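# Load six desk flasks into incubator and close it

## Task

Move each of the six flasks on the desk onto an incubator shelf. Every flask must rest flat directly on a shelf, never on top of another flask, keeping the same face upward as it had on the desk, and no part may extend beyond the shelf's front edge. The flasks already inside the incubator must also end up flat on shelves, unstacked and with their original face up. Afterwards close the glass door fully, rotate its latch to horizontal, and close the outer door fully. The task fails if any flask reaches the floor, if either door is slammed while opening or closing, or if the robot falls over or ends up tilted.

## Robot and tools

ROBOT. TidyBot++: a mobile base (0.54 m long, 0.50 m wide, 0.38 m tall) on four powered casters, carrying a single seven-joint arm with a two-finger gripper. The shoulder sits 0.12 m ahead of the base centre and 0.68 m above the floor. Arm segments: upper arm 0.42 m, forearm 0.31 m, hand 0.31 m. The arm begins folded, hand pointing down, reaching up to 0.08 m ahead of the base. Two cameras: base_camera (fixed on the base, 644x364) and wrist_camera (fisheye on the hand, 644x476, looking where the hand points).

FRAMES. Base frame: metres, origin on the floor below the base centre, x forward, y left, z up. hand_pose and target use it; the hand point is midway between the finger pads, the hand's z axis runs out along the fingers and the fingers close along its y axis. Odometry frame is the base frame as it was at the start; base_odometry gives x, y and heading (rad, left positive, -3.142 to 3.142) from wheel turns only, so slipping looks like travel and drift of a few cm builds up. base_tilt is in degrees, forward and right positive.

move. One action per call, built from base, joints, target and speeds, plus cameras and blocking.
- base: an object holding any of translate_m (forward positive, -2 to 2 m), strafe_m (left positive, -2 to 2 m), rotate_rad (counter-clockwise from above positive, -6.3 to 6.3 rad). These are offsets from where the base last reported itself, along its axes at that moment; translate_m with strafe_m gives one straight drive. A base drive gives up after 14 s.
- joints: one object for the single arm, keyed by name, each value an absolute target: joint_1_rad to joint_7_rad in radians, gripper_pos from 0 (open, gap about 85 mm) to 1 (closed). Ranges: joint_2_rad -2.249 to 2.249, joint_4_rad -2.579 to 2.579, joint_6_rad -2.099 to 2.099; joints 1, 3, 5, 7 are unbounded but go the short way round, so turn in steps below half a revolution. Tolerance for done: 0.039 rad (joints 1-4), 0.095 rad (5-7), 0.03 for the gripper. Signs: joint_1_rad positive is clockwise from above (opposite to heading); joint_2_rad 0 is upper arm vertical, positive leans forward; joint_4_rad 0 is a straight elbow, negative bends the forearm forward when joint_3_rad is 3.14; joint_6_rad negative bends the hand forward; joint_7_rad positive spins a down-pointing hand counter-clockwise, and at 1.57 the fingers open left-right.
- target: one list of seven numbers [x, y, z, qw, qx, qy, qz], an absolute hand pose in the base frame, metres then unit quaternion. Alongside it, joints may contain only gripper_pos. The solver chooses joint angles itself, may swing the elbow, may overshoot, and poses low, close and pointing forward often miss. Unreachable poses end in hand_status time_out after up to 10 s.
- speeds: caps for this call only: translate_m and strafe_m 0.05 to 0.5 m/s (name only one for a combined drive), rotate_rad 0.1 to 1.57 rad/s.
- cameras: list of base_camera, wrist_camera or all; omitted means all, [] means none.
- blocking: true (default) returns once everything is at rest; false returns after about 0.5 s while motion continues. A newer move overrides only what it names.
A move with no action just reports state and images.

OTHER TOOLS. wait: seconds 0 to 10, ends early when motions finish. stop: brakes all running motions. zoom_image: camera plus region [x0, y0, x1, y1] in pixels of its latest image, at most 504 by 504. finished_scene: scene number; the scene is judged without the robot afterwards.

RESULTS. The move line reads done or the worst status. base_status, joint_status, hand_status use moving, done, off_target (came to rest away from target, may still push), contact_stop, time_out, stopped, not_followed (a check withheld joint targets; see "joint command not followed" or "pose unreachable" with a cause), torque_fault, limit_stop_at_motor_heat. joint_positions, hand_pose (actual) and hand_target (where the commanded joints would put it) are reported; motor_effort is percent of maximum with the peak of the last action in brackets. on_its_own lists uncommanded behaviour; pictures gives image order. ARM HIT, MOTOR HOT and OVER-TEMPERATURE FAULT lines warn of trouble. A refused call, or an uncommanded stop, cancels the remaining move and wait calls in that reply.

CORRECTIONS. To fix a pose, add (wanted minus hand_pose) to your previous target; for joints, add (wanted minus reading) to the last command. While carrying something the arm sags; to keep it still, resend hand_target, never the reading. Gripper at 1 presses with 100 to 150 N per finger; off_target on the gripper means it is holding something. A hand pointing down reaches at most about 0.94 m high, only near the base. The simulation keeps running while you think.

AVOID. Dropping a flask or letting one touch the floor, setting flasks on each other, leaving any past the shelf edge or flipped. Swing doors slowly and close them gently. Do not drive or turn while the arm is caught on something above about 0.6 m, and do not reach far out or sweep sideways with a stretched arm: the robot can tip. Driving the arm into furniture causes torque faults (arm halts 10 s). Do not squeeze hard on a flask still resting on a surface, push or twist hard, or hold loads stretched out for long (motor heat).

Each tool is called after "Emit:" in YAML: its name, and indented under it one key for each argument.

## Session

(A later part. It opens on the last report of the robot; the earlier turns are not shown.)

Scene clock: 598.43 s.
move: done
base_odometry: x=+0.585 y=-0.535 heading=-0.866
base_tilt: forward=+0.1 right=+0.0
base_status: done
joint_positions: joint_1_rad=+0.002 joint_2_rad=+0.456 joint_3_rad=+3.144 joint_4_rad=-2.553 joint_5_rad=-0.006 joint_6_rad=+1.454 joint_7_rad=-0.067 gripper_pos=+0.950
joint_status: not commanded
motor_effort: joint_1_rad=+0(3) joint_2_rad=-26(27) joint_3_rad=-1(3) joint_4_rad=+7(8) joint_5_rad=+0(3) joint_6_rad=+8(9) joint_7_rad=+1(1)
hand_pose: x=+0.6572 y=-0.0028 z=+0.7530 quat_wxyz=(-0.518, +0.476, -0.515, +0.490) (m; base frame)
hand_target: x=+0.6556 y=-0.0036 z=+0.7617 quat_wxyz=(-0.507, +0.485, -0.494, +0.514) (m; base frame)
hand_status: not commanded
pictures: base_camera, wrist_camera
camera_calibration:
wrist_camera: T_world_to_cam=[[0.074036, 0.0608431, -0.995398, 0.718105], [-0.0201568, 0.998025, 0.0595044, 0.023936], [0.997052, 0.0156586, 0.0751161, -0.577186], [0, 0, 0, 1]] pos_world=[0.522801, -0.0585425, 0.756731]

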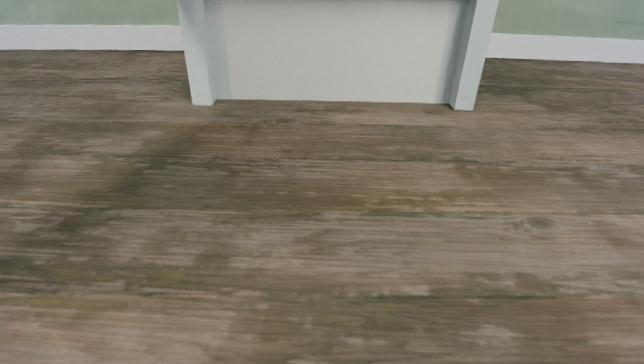

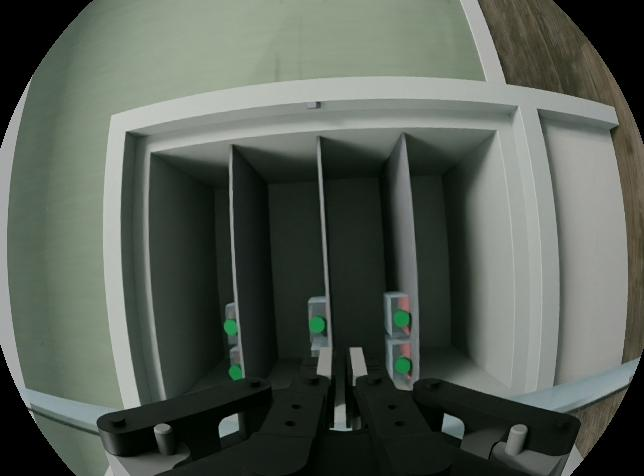

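Emit:
move:
  base: {"translate_m": -0.048, "strafe_m": 0.107}
  speeds: {"strafe_m": 0.08}
  cameras: []

Emit:
move:
  base: {"translate_m": -0.026, "strafe_m": 0.114}
  speeds: {"strafe_m": 0.08}
  cameras: ["wrist_camera"]

Scene clock: 604.07 s.
move: done
base_odometry: x=+0.635 y=-0.429 heading=-0.866
base_tilt: forward=+0.1 right=+0.0
base_status: done
joint_positions: joint_1_rad=+0.003 joint_2_rad=+0.456 joint_3_rad=+3.144 joint_4_rad=-2.553 joint_5_rad=-0.007 joint_6_rad=+1.454 joint_7_rad=-0.067 gripper_pos=+0.950
joint_status: not commanded
motor_effort: joint_1_rad=+0(4) joint_2_rad=-26(27) joint_3_rad=+0(4) joint_4_rad=+7(8) joint_5_rad=+0(3) joint_6_rad=+8(9) joint_7_rad=+1(1)
hand_pose: x=+0.6572 y=-0.0034 z=+0.7530 quat_wxyz=(-0.518, +0.476, -0.515, +0.490) (m; base frame)
hand_target: x=+0.6556 y=-0.0036 z=+0.7617 quat_wxyz=(-0.507, +0.485, -0.494, +0.514) (m; base frame)
hand_status: not commanded
pictures: none
No camera images: "cameras" was empty.

Scene clock: 606.07 s.
move: done
base_odometry: x=+0.705 y=-0.335 heading=-0.866
base_tilt: forward=+0.1 right=+0.0
base_status: done
joint_positions: joint_1_rad=+0.002 joint_2_rad=+0.456 joint_3_rad=+3.144 joint_4_rad=-2.553 joint_5_rad=-0.008 joint_6_rad=+1.454 joint_7_rad=-0.067 gripper_pos=+0.950
joint_status: not commanded
motor_effort: joint_1_rad=+0(3) joint_2_rad=-26(27) joint_3_rad=+0(4) joint_4_rad=+8(8) joint_5_rad=-1(3) joint_6_rad=+9(9) joint_7_rad=+1(1)
hand_pose: x=+0.6572 y=-0.0035 z=+0.7530 quat_wxyz=(-0.517, +0.476, -0.515, +0.490) (m; base frame)
hand_target: x=+0.6556 y=-0.0036 z=+0.7617 quat_wxyz=(-0.507, +0.485, -0.494, +0.514) (m; base frame)
hand_status: not commanded
pictures: wrist_camera
camera_calibration:
wrist_camera: T_world_to_cam=[[0.0741569, 0.0604996, -0.99541, 0.718062], [-0.0182479, 0.998073, 0.0593021, 0.0234962], [0.99708, 0.0137665, 0.075118, -0.57721], [0, 0, 0, 1]] pos_world=[0.522704, -0.0589472, 0.756731]

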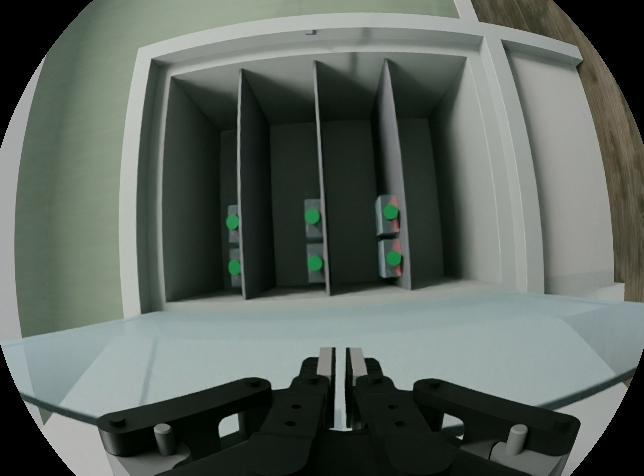

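Emit:
move:
  base: {"translate_m": -0.002, "strafe_m": 0.117}
  speeds: {"strafe_m": 0.08}
  cameras: ["wrist_camera"]

Emit:
move:
  base: {"translate_m": 0.01, "strafe_m": 0.05}
  speeds: {"strafe_m": 0.08}
  cameras: ["wrist_camera"]

Scene clock: 614.87 s.
move: done
base_odometry: x=+0.793 y=-0.258 heading=-0.866
base_tilt: forward=+0.1 right=+0.0
base_status: done
joint_positions: joint_1_rad=+0.002 joint_2_rad=+0.456 joint_3_rad=+3.145 joint_4_rad=-2.553 joint_5_rad=-0.009 joint_6_rad=+1.454 joint_7_rad=-0.066 gripper_pos=+0.950
joint_status: not commanded
motor_effort: joint_1_rad=+0(3) joint_2_rad=-25(27) joint_3_rad=-1(3) joint_4_rad=+7(8) joint_5_rad=+0(3) joint_6_rad=+9(9) joint_7_rad=+0(2)
hand_pose: x=+0.6572 y=-0.0036 z=+0.7530 quat_wxyz=(-0.517, +0.476, -0.515, +0.490) (m; base frame)
hand_target: x=+0.6556 y=-0.0036 z=+0.7617 quat_wxyz=(-0.507, +0.485, -0.494, +0.514) (m; base frame)
hand_status: not commanded
pictures: wrist_camera
camera_calibration:
wrist_camera: T_world_to_cam=[[0.0741876, 0.060463, -0.99541, 0.718044], [-0.0177483, 0.998082, 0.0593025, 0.0232368], [0.997086, 0.0132673, 0.0751184, -0.577244], [0, 0, 0, 1]] pos_world=[0.522704, -0.0589488, 0.756731]

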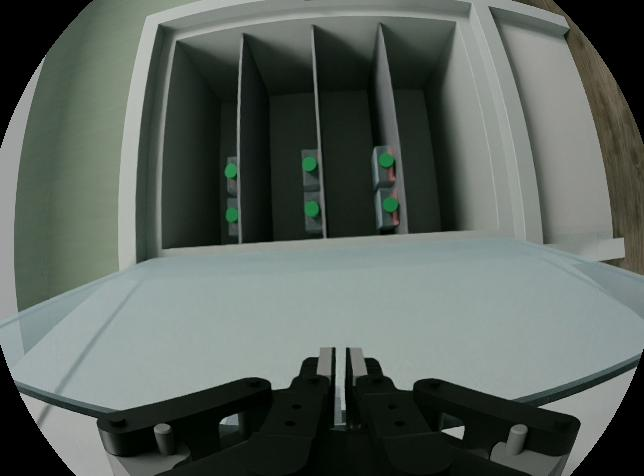

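Scene clock: 616.07 s.
move: done
base_odometry: x=+0.838 y=-0.233 heading=-0.866
base_tilt: forward=+0.1 right=+0.0
base_status: done
joint_positions: joint_1_rad=+0.035 joint_2_rad=+0.456 joint_3_rad=+3.169 joint_4_rad=-2.553 joint_5_rad=-0.032 joint_6_rad=+1.454 joint_7_rad=-0.066 gripper_pos=+0.950
joint_status: not commanded
motor_effort: joint_1_rad=-7(10) joint_2_rad=-25(26) joint_3_rad=-6(9) joint_4_rad=+8(11) joint_5_rad=+6(9) joint_6_rad=+8(9) joint_7_rad=+0(1)
hand_pose: x=+0.6557 y=-0.0397 z=+0.7528 quat_wxyz=(-0.496, +0.458, -0.532, +0.512) (m; base frame)
hand_target: x=+0.6556 y=-0.0036 z=+0.7617 quat_wxyz=(-0.507, +0.485, -0.494, +0.514) (m; base frame)
hand_status: not commanded
pictures: wrist_camera
camera_calibration:
wrist_camera: T_world_to_cam=[[0.077781, 0.0464339, -0.995889, 0.717594], [0.060493, 0.996854, 0.0512036, 0.0140347], [0.995134, -0.064227, 0.0747275, -0.576677], [0, 0, 0, 1]] pos_world=[0.517206, -0.0843496, 0.757019]

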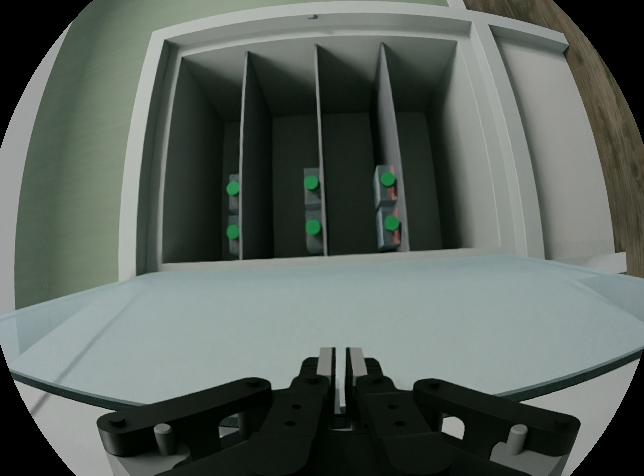

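Emit:
move:
  base: {"strafe_m": -0.12}
  speeds: {"strafe_m": 0.1}

Scene clock: 620.30 s.
move: done
base_odometry: x=+0.746 y=-0.311 heading=-0.866
base_tilt: forward=+0.1 right=+0.0
base_status: done
joint_positions: joint_1_rad=+0.010 joint_2_rad=+0.456 joint_3_rad=+3.149 joint_4_rad=-2.553 joint_5_rad=-0.031 joint_6_rad=+1.454 joint_7_rad=-0.066 gripper_pos=+0.950
joint_status: not commanded
motor_effort: joint_1_rad=+0(7) joint_2_rad=-25(26) joint_3_rad=+0(5) joint_4_rad=+8(9) joint_5_rad=+0(6) joint_6_rad=+8(9) joint_7_rad=-1(1)
hand_pose: x=+0.6567 y=-0.0167 z=+0.7527 quat_wxyz=(-0.509, +0.467, -0.524, +0.499) (m; base frame)
hand_target: x=+0.6556 y=-0.0036 z=+0.7617 quat_wxyz=(-0.507, +0.485, -0.494, +0.514) (m; base frame)
hand_status: not commanded
pictures: base_camera, wrist_camera
camera_calibration:
wrist_camera: T_world_to_cam=[[0.0756065, 0.0585196, -0.995419, 0.717676], [0.0161422, 0.998074, 0.0599018, 0.0137151], [0.997007, -0.0205972, 0.0745162, -0.57656], [0, 0, 0, 1]] pos_world=[0.520352, -0.0675624, 0.75653]

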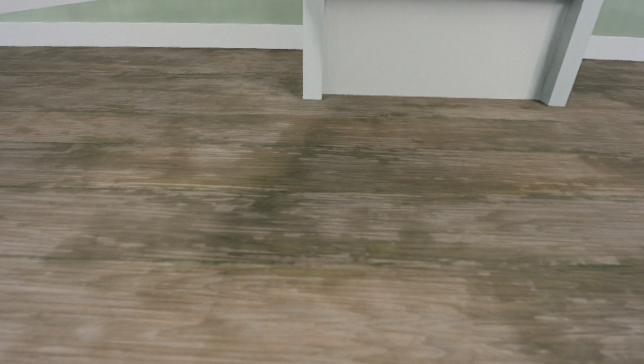

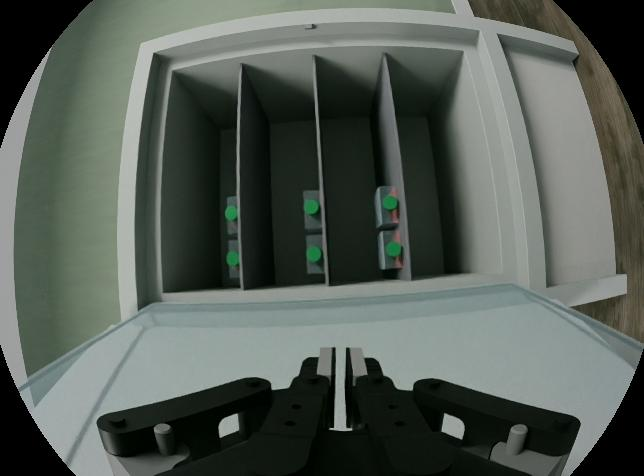

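Emit:
move:
  base: {"strafe_m": -0.30}
  speeds: {"strafe_m": 0.25}
  joints: {"joint_1_rad": 0.0, "joint_3_rad": 3.1416, "joint_5_rad": 0.02, "joint_7_rad": 1.53, "joint_2_rad": -0.1, "joint_4_rad": -2.5, "joint_6_rad": 0.85, "gripper_pos": 0}

Scene clock: 626.80 s.
move: done
base_odometry: x=+0.518 y=-0.505 heading=-0.866
base_tilt: forward=+0.1 right=+0.0
base_status: done
joint_positions: joint_1_rad=+0.004 joint_2_rad=-0.093 joint_3_rad=+3.147 joint_4_rad=-2.509 joint_5_rad=-0.028 joint_6_rad=+0.910 joint_7_rad=+1.460 gripper_pos=+0.000
joint_status: all done
motor_effort: joint_1_rad=+0(2) joint_2_rad=-15(27) joint_3_rad=-1(2) joint_4_rad=+17(17) joint_5_rad=+0(2) joint_6_rad=+9(10) joint_7_rad=+0(2)
hand_pose: x=+0.5990 y=-0.0104 z=+0.8858 quat_wxyz=(-0.036, +0.682, -0.056, +0.729) (m; base frame)
hand_target: x=+0.6005 y=+0.0060 z=+0.8751 quat_wxyz=(-0.015, +0.700, -0.004, +0.714) (m; base frame)
hand_status: not commanded
pictures: base_camera, wrist_camera
camera_calibration:
wrist_camera: T_world_to_cam=[[0.0333702, -0.992065, -0.121214, 0.094114], [0.0385771, 0.12247, -0.991722, 0.909258], [0.998698, 0.0284178, 0.0423578, -0.500835], [0, 0, 0, 1]] pos_world=[0.461966, -0.00375709, 0.934354]

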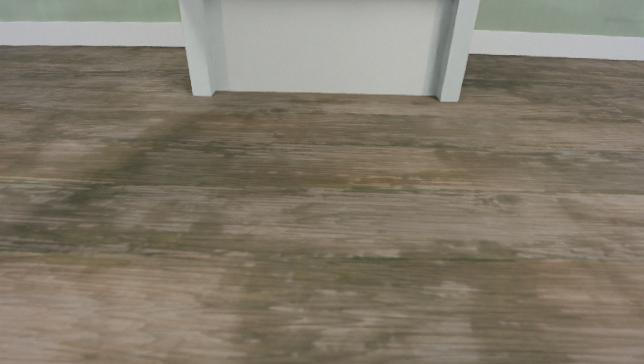

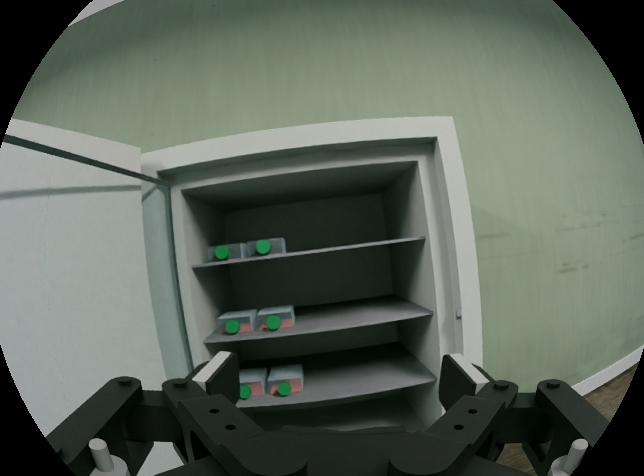

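Emit:
move:
  joints: {"joint_5_rad": 0.05, "joint_7_rad": 1.65, "joint_6_rad": 0.80}

Emit:
zoom_image:
  camera: "wrist_camera"
  region: [130, 100, 500, 430]

Scene clock: 631.07 s.
move: done
base_odometry: x=+0.518 y=-0.505 heading=-0.866
base_tilt: forward=+0.1 right=+0.0
base_status: not commanded
joint_positions: joint_1_rad=+0.004 joint_2_rad=-0.093 joint_3_rad=+3.147 joint_4_rad=-2.506 joint_5_rad=+0.004 joint_6_rad=+0.851 joint_7_rad=+1.600 gripper_pos=+0.000
joint_status: all done
motor_effort: joint_1_rad=+0(0) joint_2_rad=-14(15) joint_3_rad=+0(1) joint_4_rad=+17(18) joint_5_rad=+0(1) joint_6_rad=+8(9) joint_7_rad=+1(1)
hand_pose: x=+0.6005 y=-0.0025 z=+0.8692 quat_wxyz=(+0.014, +0.704, +0.009, +0.710) (m; base frame)
hand_target: x=+0.6003 y=+0.0125 z=+0.8594 quat_wxyz=(+0.027, +0.716, +0.053, +0.696) (m; base frame)
hand_status: not commanded
pictures: base_camera, wrist_camera
camera_calibration:
wrist_camera: T_world_to_cam=[[0.0504861, -0.998042, 0.0369138, -0.0477854], [-0.0204518, -0.0379863, -0.999069, 0.933243], [0.998515, 0.0496841, -0.0223296, -0.445418], [0, 0, 0, 1]] pos_world=[0.466256, 0.00988881, 0.924192]

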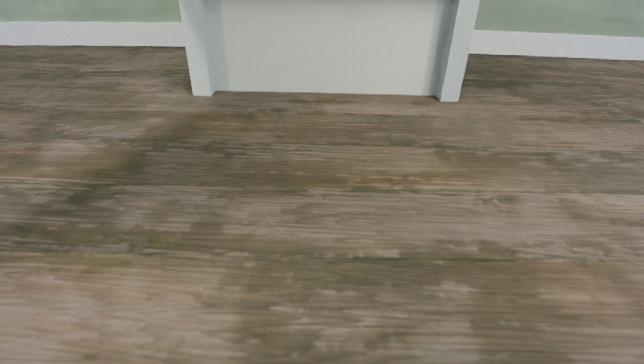

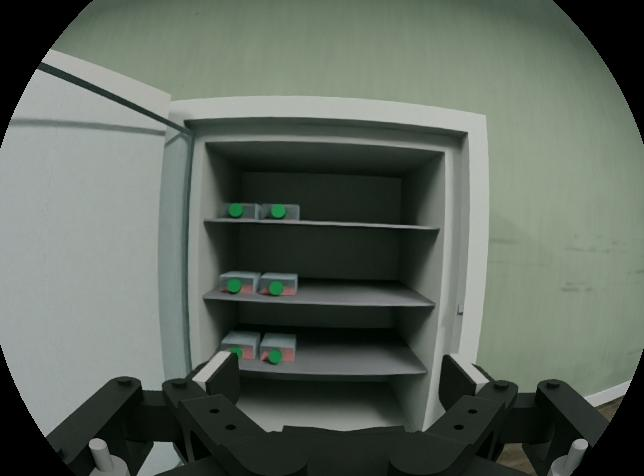

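Scaled by 1.362.

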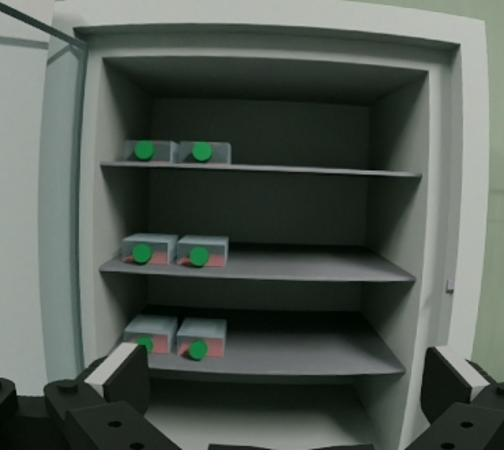

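Emit:
move:
  base: {"translate_m": -1.0, "strafe_m": 0.81}
  cameras: []

Emit:
move:
  base: {"rotate_rad": 1.571}

Scene clock: 679.40 s.
move: done
base_odometry: x=+0.487 y=+0.781 heading=-0.866
base_tilt: forward=+0.1 right=+0.0
base_status: done
joint_positions: joint_1_rad=+0.004 joint_2_rad=-0.096 joint_3_rad=+3.147 joint_4_rad=-2.505 joint_5_rad=+0.004 joint_6_rad=+0.851 joint_7_rad=+1.600 gripper_pos=+0.000
joint_status: not commanded
motor_effort: joint_1_rad=+0(1) joint_2_rad=-15(16) joint_3_rad=+0(1) joint_4_rad=+17(18) joint_5_rad=+0(1) joint_6_rad=+9(9) joint_7_rad=+1(2)
hand_pose: x=+0.6002 y=-0.0025 z=+0.8713 quat_wxyz=(+0.014, +0.702, +0.009, +0.712) (m; base frame)
hand_target: x=+0.6003 y=+0.0125 z=+0.8594 quat_wxyz=(+0.027, +0.716, +0.053, +0.696) (m; base frame)
hand_status: not commanded
pictures: none
No camera images: "cameras" was empty.

Scene clock: 681.73 s.
move: done
base_odometry: x=+0.487 y=+0.781 heading=+0.705
base_tilt: forward=+0.1 right=+0.0
base_status: done
joint_positions: joint_1_rad=+0.004 joint_2_rad=-0.096 joint_3_rad=+3.143 joint_4_rad=-2.503 joint_5_rad=+0.008 joint_6_rad=+0.851 joint_7_rad=+1.600 gripper_pos=+0.000
joint_status: not commanded
motor_effort: joint_1_rad=+0(2) joint_2_rad=-14(16) joint_3_rad=+1(2) joint_4_rad=+17(17) joint_5_rad=+0(1) joint_6_rad=+8(9) joint_7_rad=+1(2)
hand_pose: x=+0.6006 y=+0.0008 z=+0.8722 quat_wxyz=(+0.012, +0.701, +0.013, +0.712) (m; base frame)
hand_target: x=+0.6003 y=+0.0125 z=+0.8594 quat_wxyz=(+0.027, +0.716, +0.053, +0.696) (m; base frame)
hand_status: not commanded
pictures: base_camera, wrist_camera
camera_calibration:
wrist_camera: T_world_to_cam=[[0.0577941, -0.997518, 0.0402121, -0.0519079], [-0.0140644, -0.041089, -0.999056, 0.932579], [0.998229, 0.057174, -0.0164042, -0.450701], [0, 0, 0, 1]] pos_world=[0.466019, 0.0123081, 0.926393]

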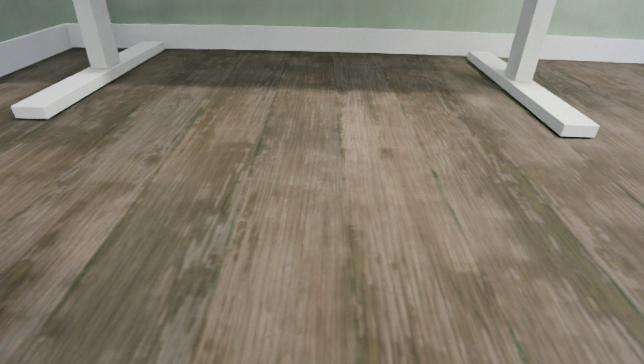

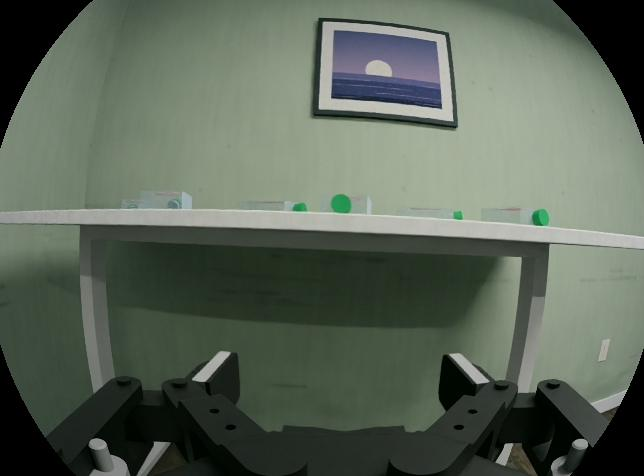

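Emit:
move:
  joints: {"joint_2_rad": 0.0, "joint_4_rad": -0.9, "joint_6_rad": -1.2}

Scene clock: 712.67 s.
move: done
base_odometry: x=+0.487 y=+0.781 heading=+0.705
base_tilt: forward=+0.1 right=+0.0
base_status: not commanded
joint_positions: joint_1_rad=+0.004 joint_2_rad=-0.010 joint_3_rad=+3.143 joint_4_rad=-0.907 joint_5_rad=+0.008 joint_6_rad=-1.140 joint_7_rad=+1.600 gripper_pos=+0.000
joint_status: all done
motor_effort: joint_1_rad=+0(0) joint_2_rad=-19(23) joint_3_rad=+0(1) joint_4_rad=+18(23) joint_5_rad=+0(1) joint_6_rad=+7(10) joint_7_rad=+0(1)
hand_pose: x=+0.6383 y=-0.0036 z=+1.1591 quat_wxyz=(+0.013, +0.851, +0.010, +0.525) (m; base frame)
hand_target: x=+0.6337 y=-0.0131 z=+1.1411 quat_wxyz=(+0.044, +0.867, +0.031, +0.496) (m; base frame)
hand_status: not commanded
pictures: base_camera, wrist_camera
camera_calibration:
wrist_camera: T_world_to_cam=[[0.056412, -0.998348, 0.010936, -0.0352232], [-0.47538, -0.0364904, -0.879023, 1.37485], [0.87797, 0.0443887, -0.476653, 0.126842], [0, 0, 0, 1]] pos_world=[0.544201, 0.0093736, 1.26937]

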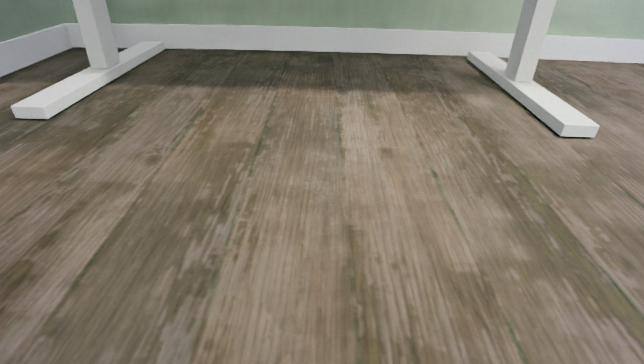

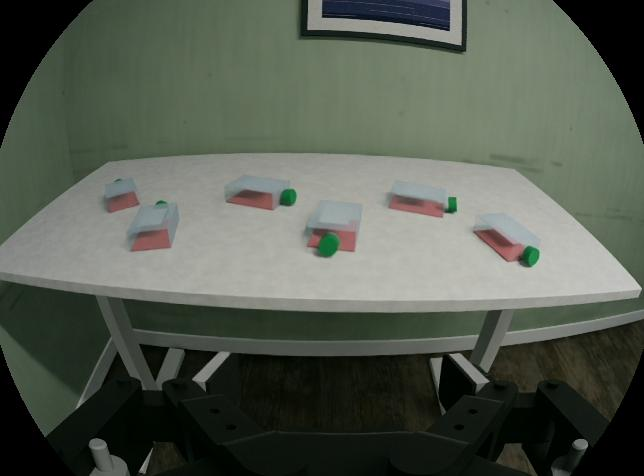

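Emit:
zoom_image:
  camera: "wrist_camera"
  region: [80, 140, 330, 310]

Emit:
zoom_image:
  camera: "wrist_camera"
  region: [290, 150, 590, 310]

Scaled by 2.016.

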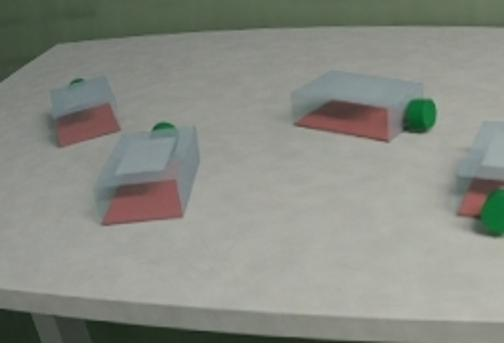

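Scaled by 1.680.

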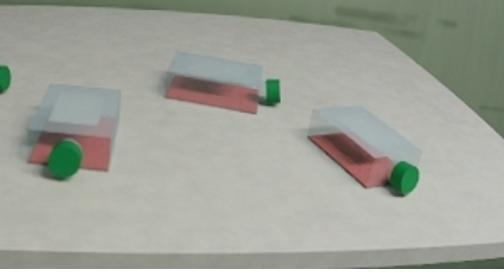

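Emit:
move:
  base: {"translate_m": 0.2}
  speeds: {"translate_m": 0.2}

Scene clock: 782.80 s.
move: done
base_odometry: x=+0.639 y=+0.911 heading=+0.706
base_tilt: forward=+0.1 right=+0.0
base_status: done
joint_positions: joint_1_rad=+0.004 joint_2_rad=+0.005 joint_3_rad=+3.143 joint_4_rad=-0.904 joint_5_rad=+0.008 joint_6_rad=-1.145 joint_7_rad=+1.600 gripper_pos=+0.000
joint_status: not commanded
motor_effort: joint_1_rad=+0(1) joint_2_rad=-20(24) joint_3_rad=+0(1) joint_4_rad=+18(20) joint_5_rad=+0(1) joint_6_rad=+8(8) joint_7_rad=+0(1)
hand_pose: x=+0.6448 y=-0.0036 z=+1.1513 quat_wxyz=(+0.013, +0.856, +0.010, +0.517) (m; base frame)
hand_target: x=+0.6337 y=-0.0131 z=+1.1411 quat_wxyz=(+0.044, +0.867, +0.031, +0.496) (m; base frame)
hand_status: not commanded
pictures: base_camera, wrist_camera
camera_calibration:
wrist_camera: T_world_to_cam=[[0.0564543, -0.998356, 0.00992738, -0.0343751], [-0.490389, -0.0363886, -0.870744, 1.37117], [0.869673, 0.0442889, -0.491637, 0.140057], [0, 0, 0, 1]] pos_world=[0.552544, 0.00937345, 1.26314]

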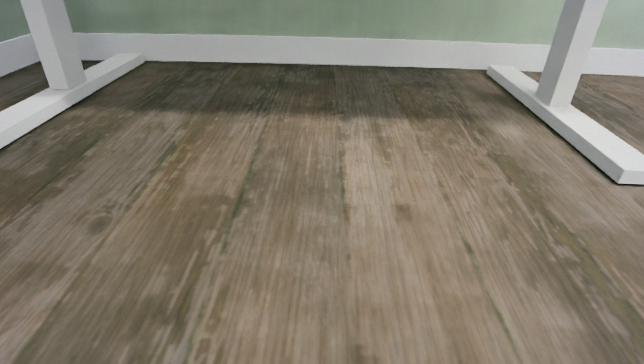

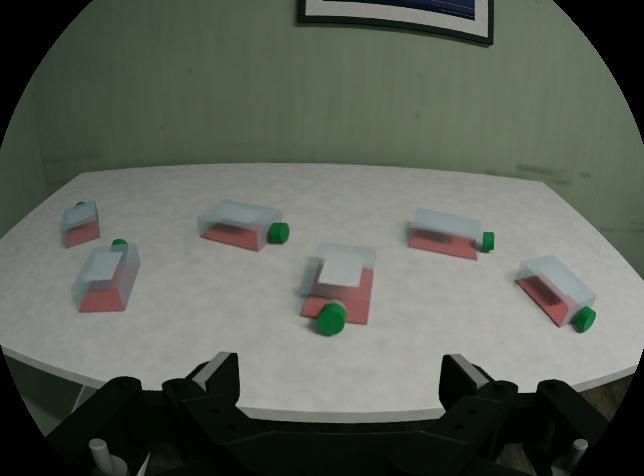

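Emit:
zoom_image:
  camera: "wrist_camera"
  region: [180, 180, 400, 350]

Emit:
zoom_image:
  camera: "wrist_camera"
  region: [40, 180, 200, 330]

Emit:
zoom_image:
  camera: "wrist_camera"
  region: [380, 190, 620, 350]

Scaled by 2.291.

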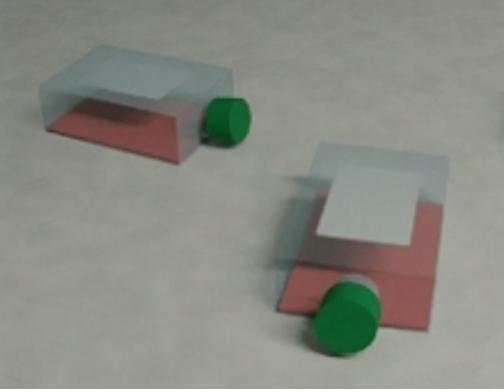

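Scaled by 3.150.

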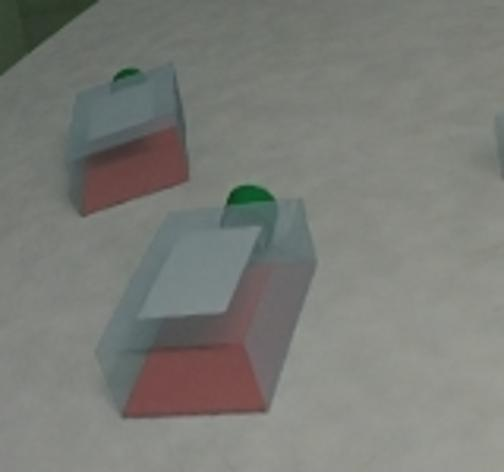

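Scaled by 2.100.

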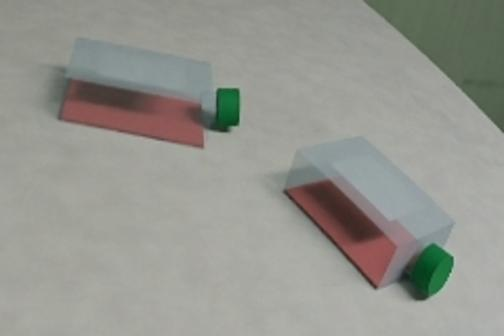

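Emit:
move:
  joints: {"joint_1_rad": -0.065}
  base: {"rotate_rad": -0.165}
  speeds: {"rotate_rad": 0.5}

Scene clock: 878.33 s.
move: done
base_odometry: x=+0.639 y=+0.911 heading=+0.541
base_tilt: forward=+0.1 right=+0.0
base_status: done
joint_positions: joint_1_rad=-0.054 joint_2_rad=+0.005 joint_3_rad=+3.144 joint_4_rad=-0.904 joint_5_rad=+0.011 joint_6_rad=-1.145 joint_7_rad=+1.600 gripper_pos=+0.000
joint_status: all done
motor_effort: joint_1_rad=+0(3) joint_2_rad=-20(21) joint_3_rad=+0(2) joint_4_rad=+18(19) joint_5_rad=+0(1) joint_6_rad=+7(8) joint_7_rad=+1(1)
hand_pose: x=+0.6442 y=+0.0253 z=+1.1513 quat_wxyz=(+0.000, +0.855, +0.034, +0.518) (m; base frame)
hand_target: x=+0.6335 y=+0.0203 z=+1.1411 quat_wxyz=(+0.028, +0.865, +0.059, +0.497) (m; base frame)
hand_status: not commanded
pictures: base_camera, wrist_camera
camera_calibration:
wrist_camera: T_world_to_cam=[[0.111092, -0.993741, 0.0117519, -0.0429379], [-0.487535, -0.064799, -0.870696, 1.37078], [0.866007, 0.0909976, -0.491682, 0.140513], [0, 0, 0, 1]] pos_world=[0.551387, 0.0333696, 1.26312]

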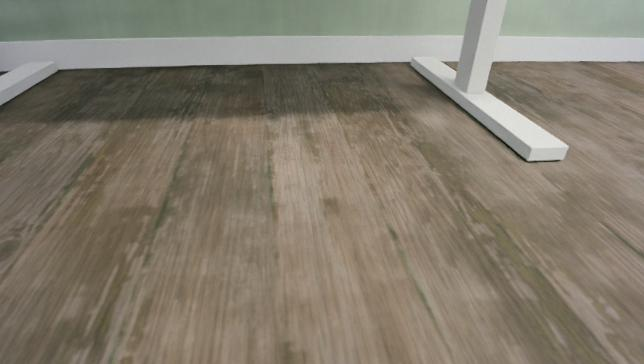

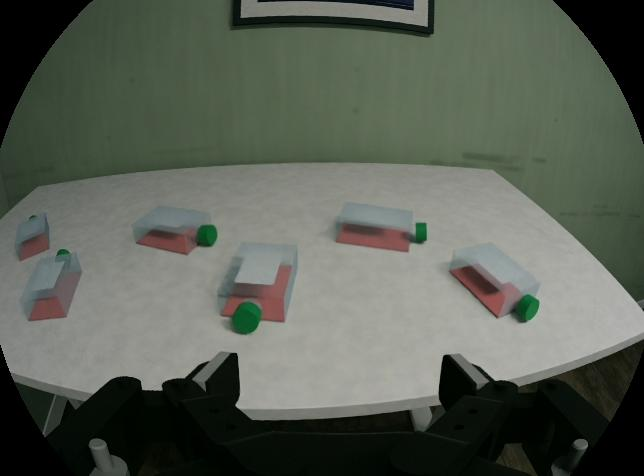

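Emit:
move:
  joints: {"joint_2_rad": -0.142, "joint_4_rad": -1.356, "joint_6_rad": -0.83}
  base: {"strafe_m": 0.112, "translate_m": 0.1}
  speeds: {"strafe_m": 0.2}

Scene clock: 896.13 s.
move: done
base_odometry: x=+0.667 y=+1.059 heading=+0.540
base_tilt: forward=+0.1 right=+0.0
base_status: done
joint_positions: joint_1_rad=-0.054 joint_2_rad=-0.133 joint_3_rad=+3.144 joint_4_rad=-1.335 joint_5_rad=+0.011 joint_6_rad=-0.880 joint_7_rad=+1.600 gripper_pos=+0.000
joint_status: all done
motor_effort: joint_1_rad=+0(2) joint_2_rad=-17(21) joint_3_rad=+0(2) joint_4_rad=+21(23) joint_5_rad=+0(1) joint_6_rad=+7(9) joint_7_rad=+0(1)
hand_pose: x=+0.6276 y=+0.0251 z=+1.0599 quat_wxyz=(-0.001, +0.862, +0.036, +0.505) (m; base frame)
hand_target: x=+0.6306 y=+0.0232 z=+1.0665 quat_wxyz=(+0.028, +0.850, +0.066, +0.521) (m; base frame)
hand_status: not commanded
pictures: base_camera, wrist_camera
camera_calibration:
wrist_camera: T_world_to_cam=[[0.114449, -0.993366, 0.0111941, -0.0417703], [-0.511705, -0.0686059, -0.856418, 1.2833], [0.851504, 0.0922877, -0.516162, 0.145015], [0, 0, 0, 1]] pos_world=[0.537971, 0.0331656, 1.17436]

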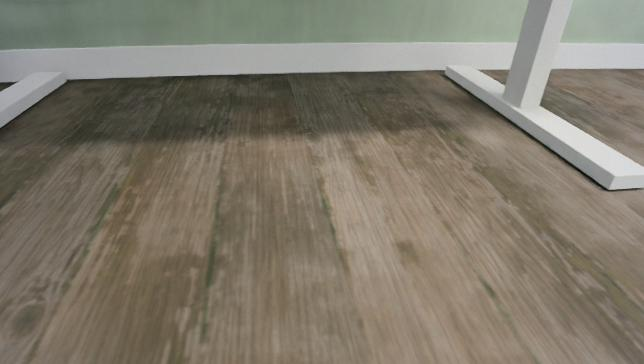

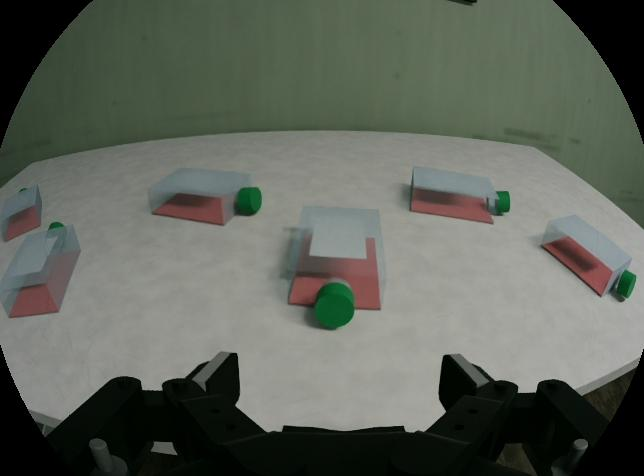

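Emit:
move:
  joints: {"joint_2_rad": -0.165, "joint_4_rad": -1.53, "joint_6_rad": -0.70}
  base: {"strafe_m": 0.004}
  cameras: ["wrist_camera"]

Scene clock: 910.80 s.
move: done
base_odometry: x=+0.665 y=+1.063 heading=+0.540
base_tilt: forward=+0.1 right=+0.0
base_status: done
joint_positions: joint_1_rad=-0.055 joint_2_rad=-0.153 joint_3_rad=+3.144 joint_4_rad=-1.510 joint_5_rad=+0.011 joint_6_rad=-0.749 joint_7_rad=+1.600 gripper_pos=+0.000
joint_status: all done
motor_effort: joint_1_rad=+0(2) joint_2_rad=-16(19) joint_3_rad=+0(3) joint_4_rad=+22(23) joint_5_rad=+0(1) joint_6_rad=+7(8) joint_7_rad=+1(1)
hand_pose: x=+0.6293 y=+0.0257 z=+1.0053 quat_wxyz=(-0.001, +0.868, +0.037, +0.495) (m; base frame)
hand_target: x=+0.6311 y=+0.0247 z=+1.0137 quat_wxyz=(+0.027, +0.855, +0.070, +0.512) (m; base frame)
hand_status: not commanded
pictures: wrist_camera
camera_calibration:
wrist_camera: T_world_to_cam=[[0.116621, -0.993126, 0.0100568, -0.040828], [-0.532744, -0.0710985, -0.843285, 1.23747], [0.838202, 0.0929867, -0.537373, 0.144889], [0, 0, 0, 1]] pos_world=[0.542572, 0.0339625, 1.12181]

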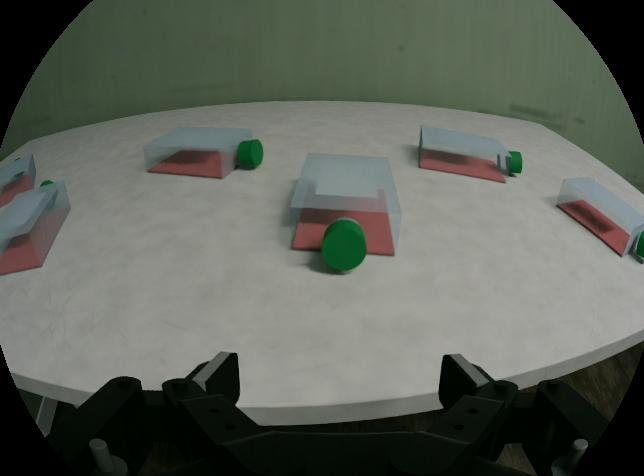

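Emit:
move:
  joints: {"joint_2_rad": -0.170, "joint_4_rad": -1.572, "joint_6_rad": -0.6625}
  cameras: []

Emit:
move:
  base: {"translate_m": 0.085}
  speeds: {"translate_m": 0.1}

Scene clock: 927.53 s.
move: done
base_odometry: x=+0.665 y=+1.063 heading=+0.540
base_tilt: forward=+0.1 right=+0.0
base_status: not commanded
joint_positions: joint_1_rad=-0.055 joint_2_rad=-0.159 joint_3_rad=+3.144 joint_4_rad=-1.552 joint_5_rad=+0.011 joint_6_rad=-0.708 joint_7_rad=+1.600 gripper_pos=+0.000
joint_status: all done
motor_effort: joint_1_rad=+0(0) joint_2_rad=-16(18) joint_3_rad=+0(1) joint_4_rad=+22(23) joint_5_rad=+0(1) joint_6_rad=+8(8) joint_7_rad=+0(1)
hand_pose: x=+0.6296 y=+0.0259 z=+0.9952 quat_wxyz=(-0.001, +0.867, +0.037, +0.497) (m; base frame)
hand_target: x=+0.6312 y=+0.0251 z=+1.0020 quat_wxyz=(+0.027, +0.855, +0.071, +0.513) (m; base frame)
hand_status: not commanded
pictures: none
No camera images: "cameras" was empty.

Scene clock: 928.97 s.
move: done
base_odometry: x=+0.738 y=+1.106 heading=+0.540
base_tilt: forward=+0.1 right=+0.0
base_status: done
joint_positions: joint_1_rad=-0.055 joint_2_rad=-0.166 joint_3_rad=+3.144 joint_4_rad=-1.553 joint_5_rad=+0.011 joint_6_rad=-0.707 joint_7_rad=+1.600 gripper_pos=+0.000
joint_status: not commanded
motor_effort: joint_1_rad=+0(1) joint_2_rad=-17(19) joint_3_rad=+0(2) joint_4_rad=+22(22) joint_5_rad=+0(1) joint_6_rad=+7(8) joint_7_rad=+1(1)
hand_pose: x=+0.6277 y=+0.0258 z=+0.9988 quat_wxyz=(-0.001, +0.865, +0.037, +0.500) (m; base frame)
hand_target: x=+0.6312 y=+0.0251 z=+1.0020 quat_wxyz=(+0.027, +0.855, +0.071, +0.513) (m; base frame)
hand_status: not commanded
pictures: base_camera, wrist_camera
camera_calibration:
wrist_camera: T_world_to_cam=[[0.116915, -0.993082, 0.0109535, -0.0416403], [-0.521709, -0.0707977, -0.850181, 1.2312], [0.845075, 0.093684, -0.526377, 0.127542], [0, 0, 0, 1]] pos_world=[0.539414, 0.0338653, 1.11434]

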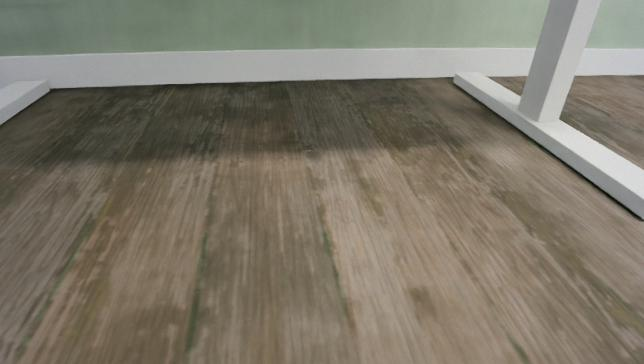

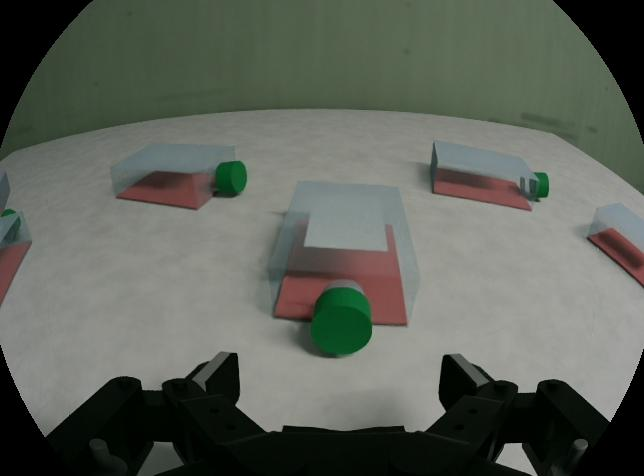

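Emit:
move:
  joints: {"joint_2_rad": -0.162, "joint_4_rad": -1.592, "joint_6_rad": -0.648}
  cameras: []

Emit:
move:
  base: {"translate_m": 0.046}
  speeds: {"translate_m": 0.06}

Scene clock: 937.43 s.
move: done
base_odometry: x=+0.738 y=+1.106 heading=+0.540
base_tilt: forward=+0.1 right=+0.0
base_status: not commanded
joint_positions: joint_1_rad=-0.055 joint_2_rad=-0.165 joint_3_rad=+3.144 joint_4_rad=-1.572 joint_5_rad=+0.011 joint_6_rad=-0.693 joint_7_rad=+1.600 gripper_pos=+0.000
joint_status: all done
motor_effort: joint_1_rad=+0(0) joint_2_rad=-16(17) joint_3_rad=+0(1) joint_4_rad=+21(23) joint_5_rad=+0(0) joint_6_rad=+7(8) joint_7_rad=+0(1)
hand_pose: x=+0.6281 y=+0.0258 z=+0.9914 quat_wxyz=(-0.001, +0.866, +0.037, +0.498) (m; base frame)
hand_target: x=+0.6339 y=+0.0255 z=+0.9902 quat_wxyz=(+0.027, +0.859, +0.072, +0.507) (m; base frame)
hand_status: not commanded
pictures: none
No camera images: "cameras" was empty.

Scene clock: 938.70 s.
move: done
base_odometry: x=+0.778 y=+1.130 heading=+0.541
base_tilt: forward=+0.1 right=+0.0
base_status: done
joint_positions: joint_1_rad=-0.055 joint_2_rad=-0.161 joint_3_rad=+3.144 joint_4_rad=-1.572 joint_5_rad=+0.011 joint_6_rad=-0.692 joint_7_rad=+1.600 gripper_pos=+0.000
joint_status: not commanded
motor_effort: joint_1_rad=+0(1) joint_2_rad=-17(19) joint_3_rad=+0(1) joint_4_rad=+22(23) joint_5_rad=+0(1) joint_6_rad=+7(8) joint_7_rad=+1(1)
hand_pose: x=+0.6294 y=+0.0259 z=+0.9895 quat_wxyz=(-0.001, +0.867, +0.037, +0.497) (m; base frame)
hand_target: x=+0.6339 y=+0.0255 z=+0.9902 quat_wxyz=(+0.027, +0.859, +0.072, +0.507) (m; base frame)
hand_status: not commanded
pictures: base_camera, wrist_camera
camera_calibration:
wrist_camera: T_world_to_cam=[[0.117193, -0.993054, 0.0104218, -0.0413238], [-0.529071, -0.071311, -0.845576, 1.22419], [0.840446, 0.0935817, -0.533753, 0.131411], [0, 0, 0, 1]] pos_world=[0.542083, 0.0339639, 1.10572]

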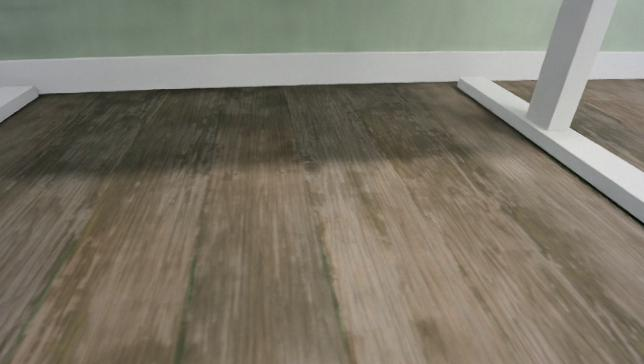

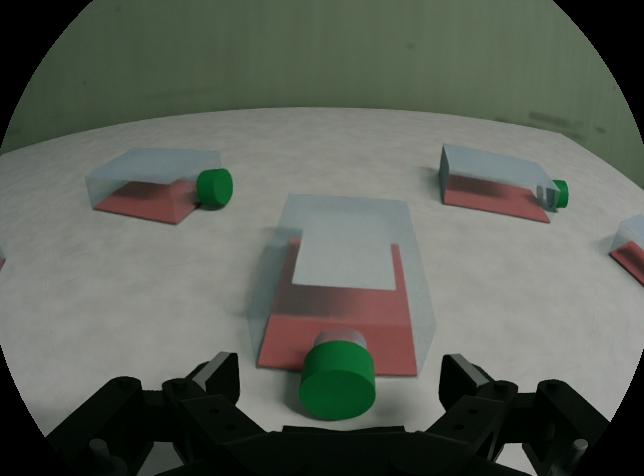

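Emit:
move:
  base: {"translate_m": 0.009}
  speeds: {"translate_m": 0.06}
  cameras: []

Emit:
move:
  joints: {"gripper_pos": 0.5}
  cameras: ["wrist_camera"]

Scene clock: 943.53 s.
move: done
base_odometry: x=+0.785 y=+1.135 heading=+0.541
base_tilt: forward=+0.1 right=+0.0
base_status: done
joint_positions: joint_1_rad=-0.055 joint_2_rad=-0.158 joint_3_rad=+3.144 joint_4_rad=-1.572 joint_5_rad=+0.011 joint_6_rad=-0.691 joint_7_rad=+1.600 gripper_pos=+0.000
joint_status: not commanded
motor_effort: joint_1_rad=+0(1) joint_2_rad=-17(20) joint_3_rad=+0(1) joint_4_rad=+21(23) joint_5_rad=+0(1) joint_6_rad=+8(8) joint_7_rad=+1(1)
hand_pose: x=+0.6306 y=+0.0260 z=+0.9879 quat_wxyz=(-0.001, +0.868, +0.037, +0.495) (m; base frame)
hand_target: x=+0.6339 y=+0.0255 z=+0.9902 quat_wxyz=(+0.027, +0.859, +0.072, +0.507) (m; base frame)
hand_status: not commanded
pictures: none
No camera images: "cameras" was empty.

Scene clock: 944.37 s.
move: done
base_odometry: x=+0.785 y=+1.135 heading=+0.541
base_tilt: forward=+0.1 right=+0.0
base_status: not commanded
joint_positions: joint_1_rad=-0.055 joint_2_rad=-0.158 joint_3_rad=+3.144 joint_4_rad=-1.572 joint_5_rad=+0.011 joint_6_rad=-0.691 joint_7_rad=+1.600 gripper_pos=+0.500
joint_status: all done
motor_effort: joint_1_rad=+0(0) joint_2_rad=-17(17) joint_3_rad=+0(1) joint_4_rad=+22(23) joint_5_rad=+0(1) joint_6_rad=+7(8) joint_7_rad=+1(1)
hand_pose: x=+0.6306 y=+0.0260 z=+0.9879 quat_wxyz=(-0.001, +0.868, +0.037, +0.495) (m; base frame)
hand_target: x=+0.6339 y=+0.0255 z=+0.9902 quat_wxyz=(+0.027, +0.859, +0.072, +0.507) (m; base frame)
hand_status: not commanded
pictures: wrist_camera
camera_calibration:
wrist_camera: T_world_to_cam=[[0.117246, -0.993049, 0.0103249, -0.0413192], [-0.531311, -0.0715071, -0.844154, 1.22351], [0.839024, 0.0934882, -0.536002, 0.132575], [0, 0, 0, 1]] pos_world=[0.543673, 0.0340632, 1.10431]

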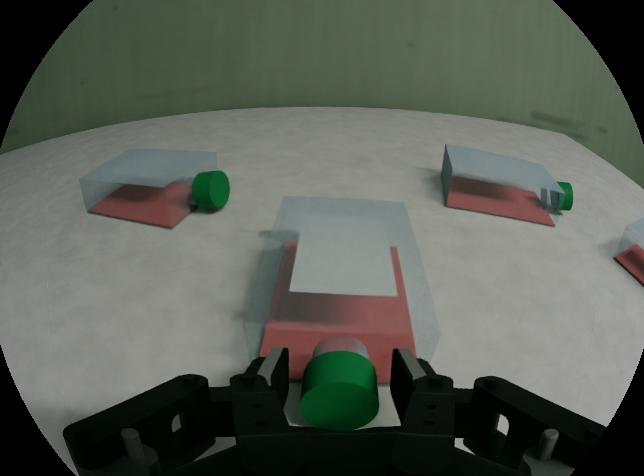

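Emit:
move:
  joints: {"gripper_pos": 0.8}
  cameras: ["wrist_camera"]

Scene clock: 947.77 s.
move: off_target
base_odometry: x=+0.785 y=+1.135 heading=+0.541
base_tilt: forward=+0.1 right=+0.0
base_status: not commanded
joint_positions: joint_1_rad=-0.055 joint_2_rad=-0.158 joint_3_rad=+3.144 joint_4_rad=-1.572 joint_5_rad=+0.011 joint_6_rad=-0.690 joint_7_rad=+1.600 gripper_pos=+0.688
joint_status: gripper_pos off_target (ended at +0.688, target +0.800)
motor_effort: joint_1_rad=+0(0) joint_2_rad=-16(17) joint_3_rad=+0(1) joint_4_rad=+21(23) joint_5_rad=+0(1) joint_6_rad=+7(8) joint_7_rad=+0(1)
hand_pose: x=+0.6307 y=+0.0260 z=+0.9882 quat_wxyz=(-0.001, +0.868, +0.037, +0.496) (m; base frame)
hand_target: x=+0.6339 y=+0.0255 z=+0.9902 quat_wxyz=(+0.027, +0.859, +0.072, +0.507) (m; base frame)
hand_status: not commanded
pictures: wrist_camera
camera_calibration:
wrist_camera: T_world_to_cam=[[0.117263, -0.993047, 0.0103139, -0.0413067], [-0.5304, -0.0714054, -0.844735, 1.22377], [0.839598, 0.093586, -0.535085, 0.131436], [0, 0, 0, 1]] pos_world=[0.543577, 0.0340637, 1.10452]

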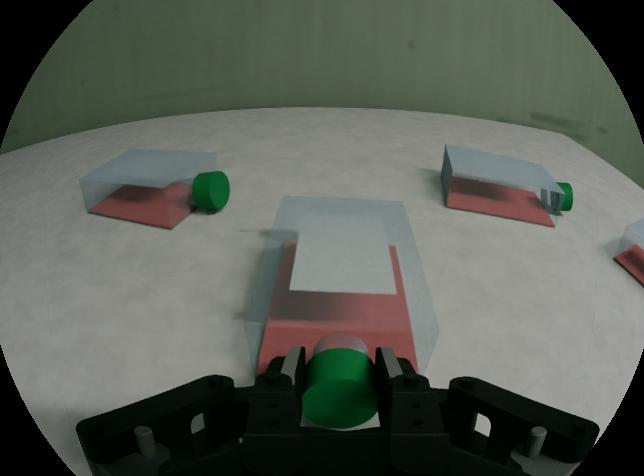

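Emit:
move:
  joints: {"joint_2_rad": -0.14, "joint_4_rad": -1.38, "joint_6_rad": -0.90}

Scene clock: 954.77 s.
move: done
base_odometry: x=+0.785 y=+1.135 heading=+0.541
base_tilt: forward=+0.1 right=+0.0
base_status: not commanded
joint_positions: joint_1_rad=-0.055 joint_2_rad=-0.145 joint_3_rad=+3.144 joint_4_rad=-1.387 joint_5_rad=+0.011 joint_6_rad=-0.845 joint_7_rad=+1.600 gripper_pos=+0.688
joint_status: all done
motor_effort: joint_1_rad=+0(0) joint_2_rad=-18(20) joint_3_rad=+0(1) joint_4_rad=+22(24) joint_5_rad=+0(1) joint_6_rad=+8(9) joint_7_rad=+0(1)
hand_pose: x=+0.6258 y=+0.0253 z=+1.0459 quat_wxyz=(-0.001, +0.863, +0.036, +0.503) (m; base frame)
hand_target: x=+0.6194 y=+0.0217 z=+1.0330 quat_wxyz=(+0.028, +0.874, +0.067, +0.480) (m; base frame)
hand_status: not commanded
pictures: base_camera, wrist_camera
camera_calibration:
wrist_camera: T_world_to_cam=[[0.115401, -0.993257, 0.0110774, -0.0415722], [-0.516249, -0.0695001, -0.853614, 1.27039], [0.848628, 0.0927892, -0.520789, 0.145869], [0, 0, 0, 1]] pos_world=[0.536846, 0.0334653, 1.16085]

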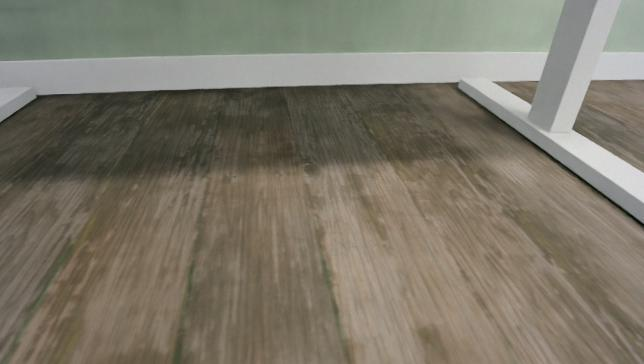

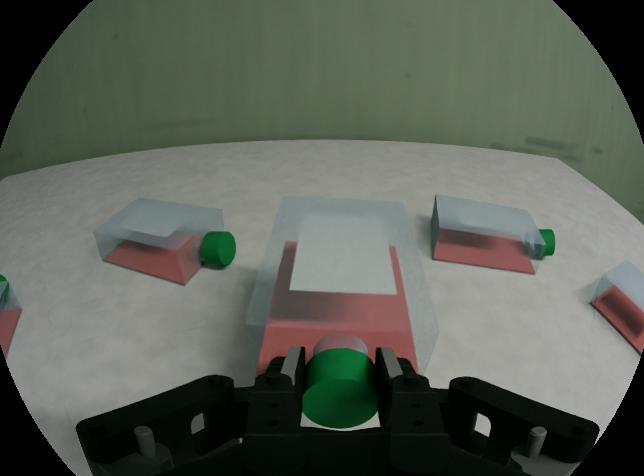

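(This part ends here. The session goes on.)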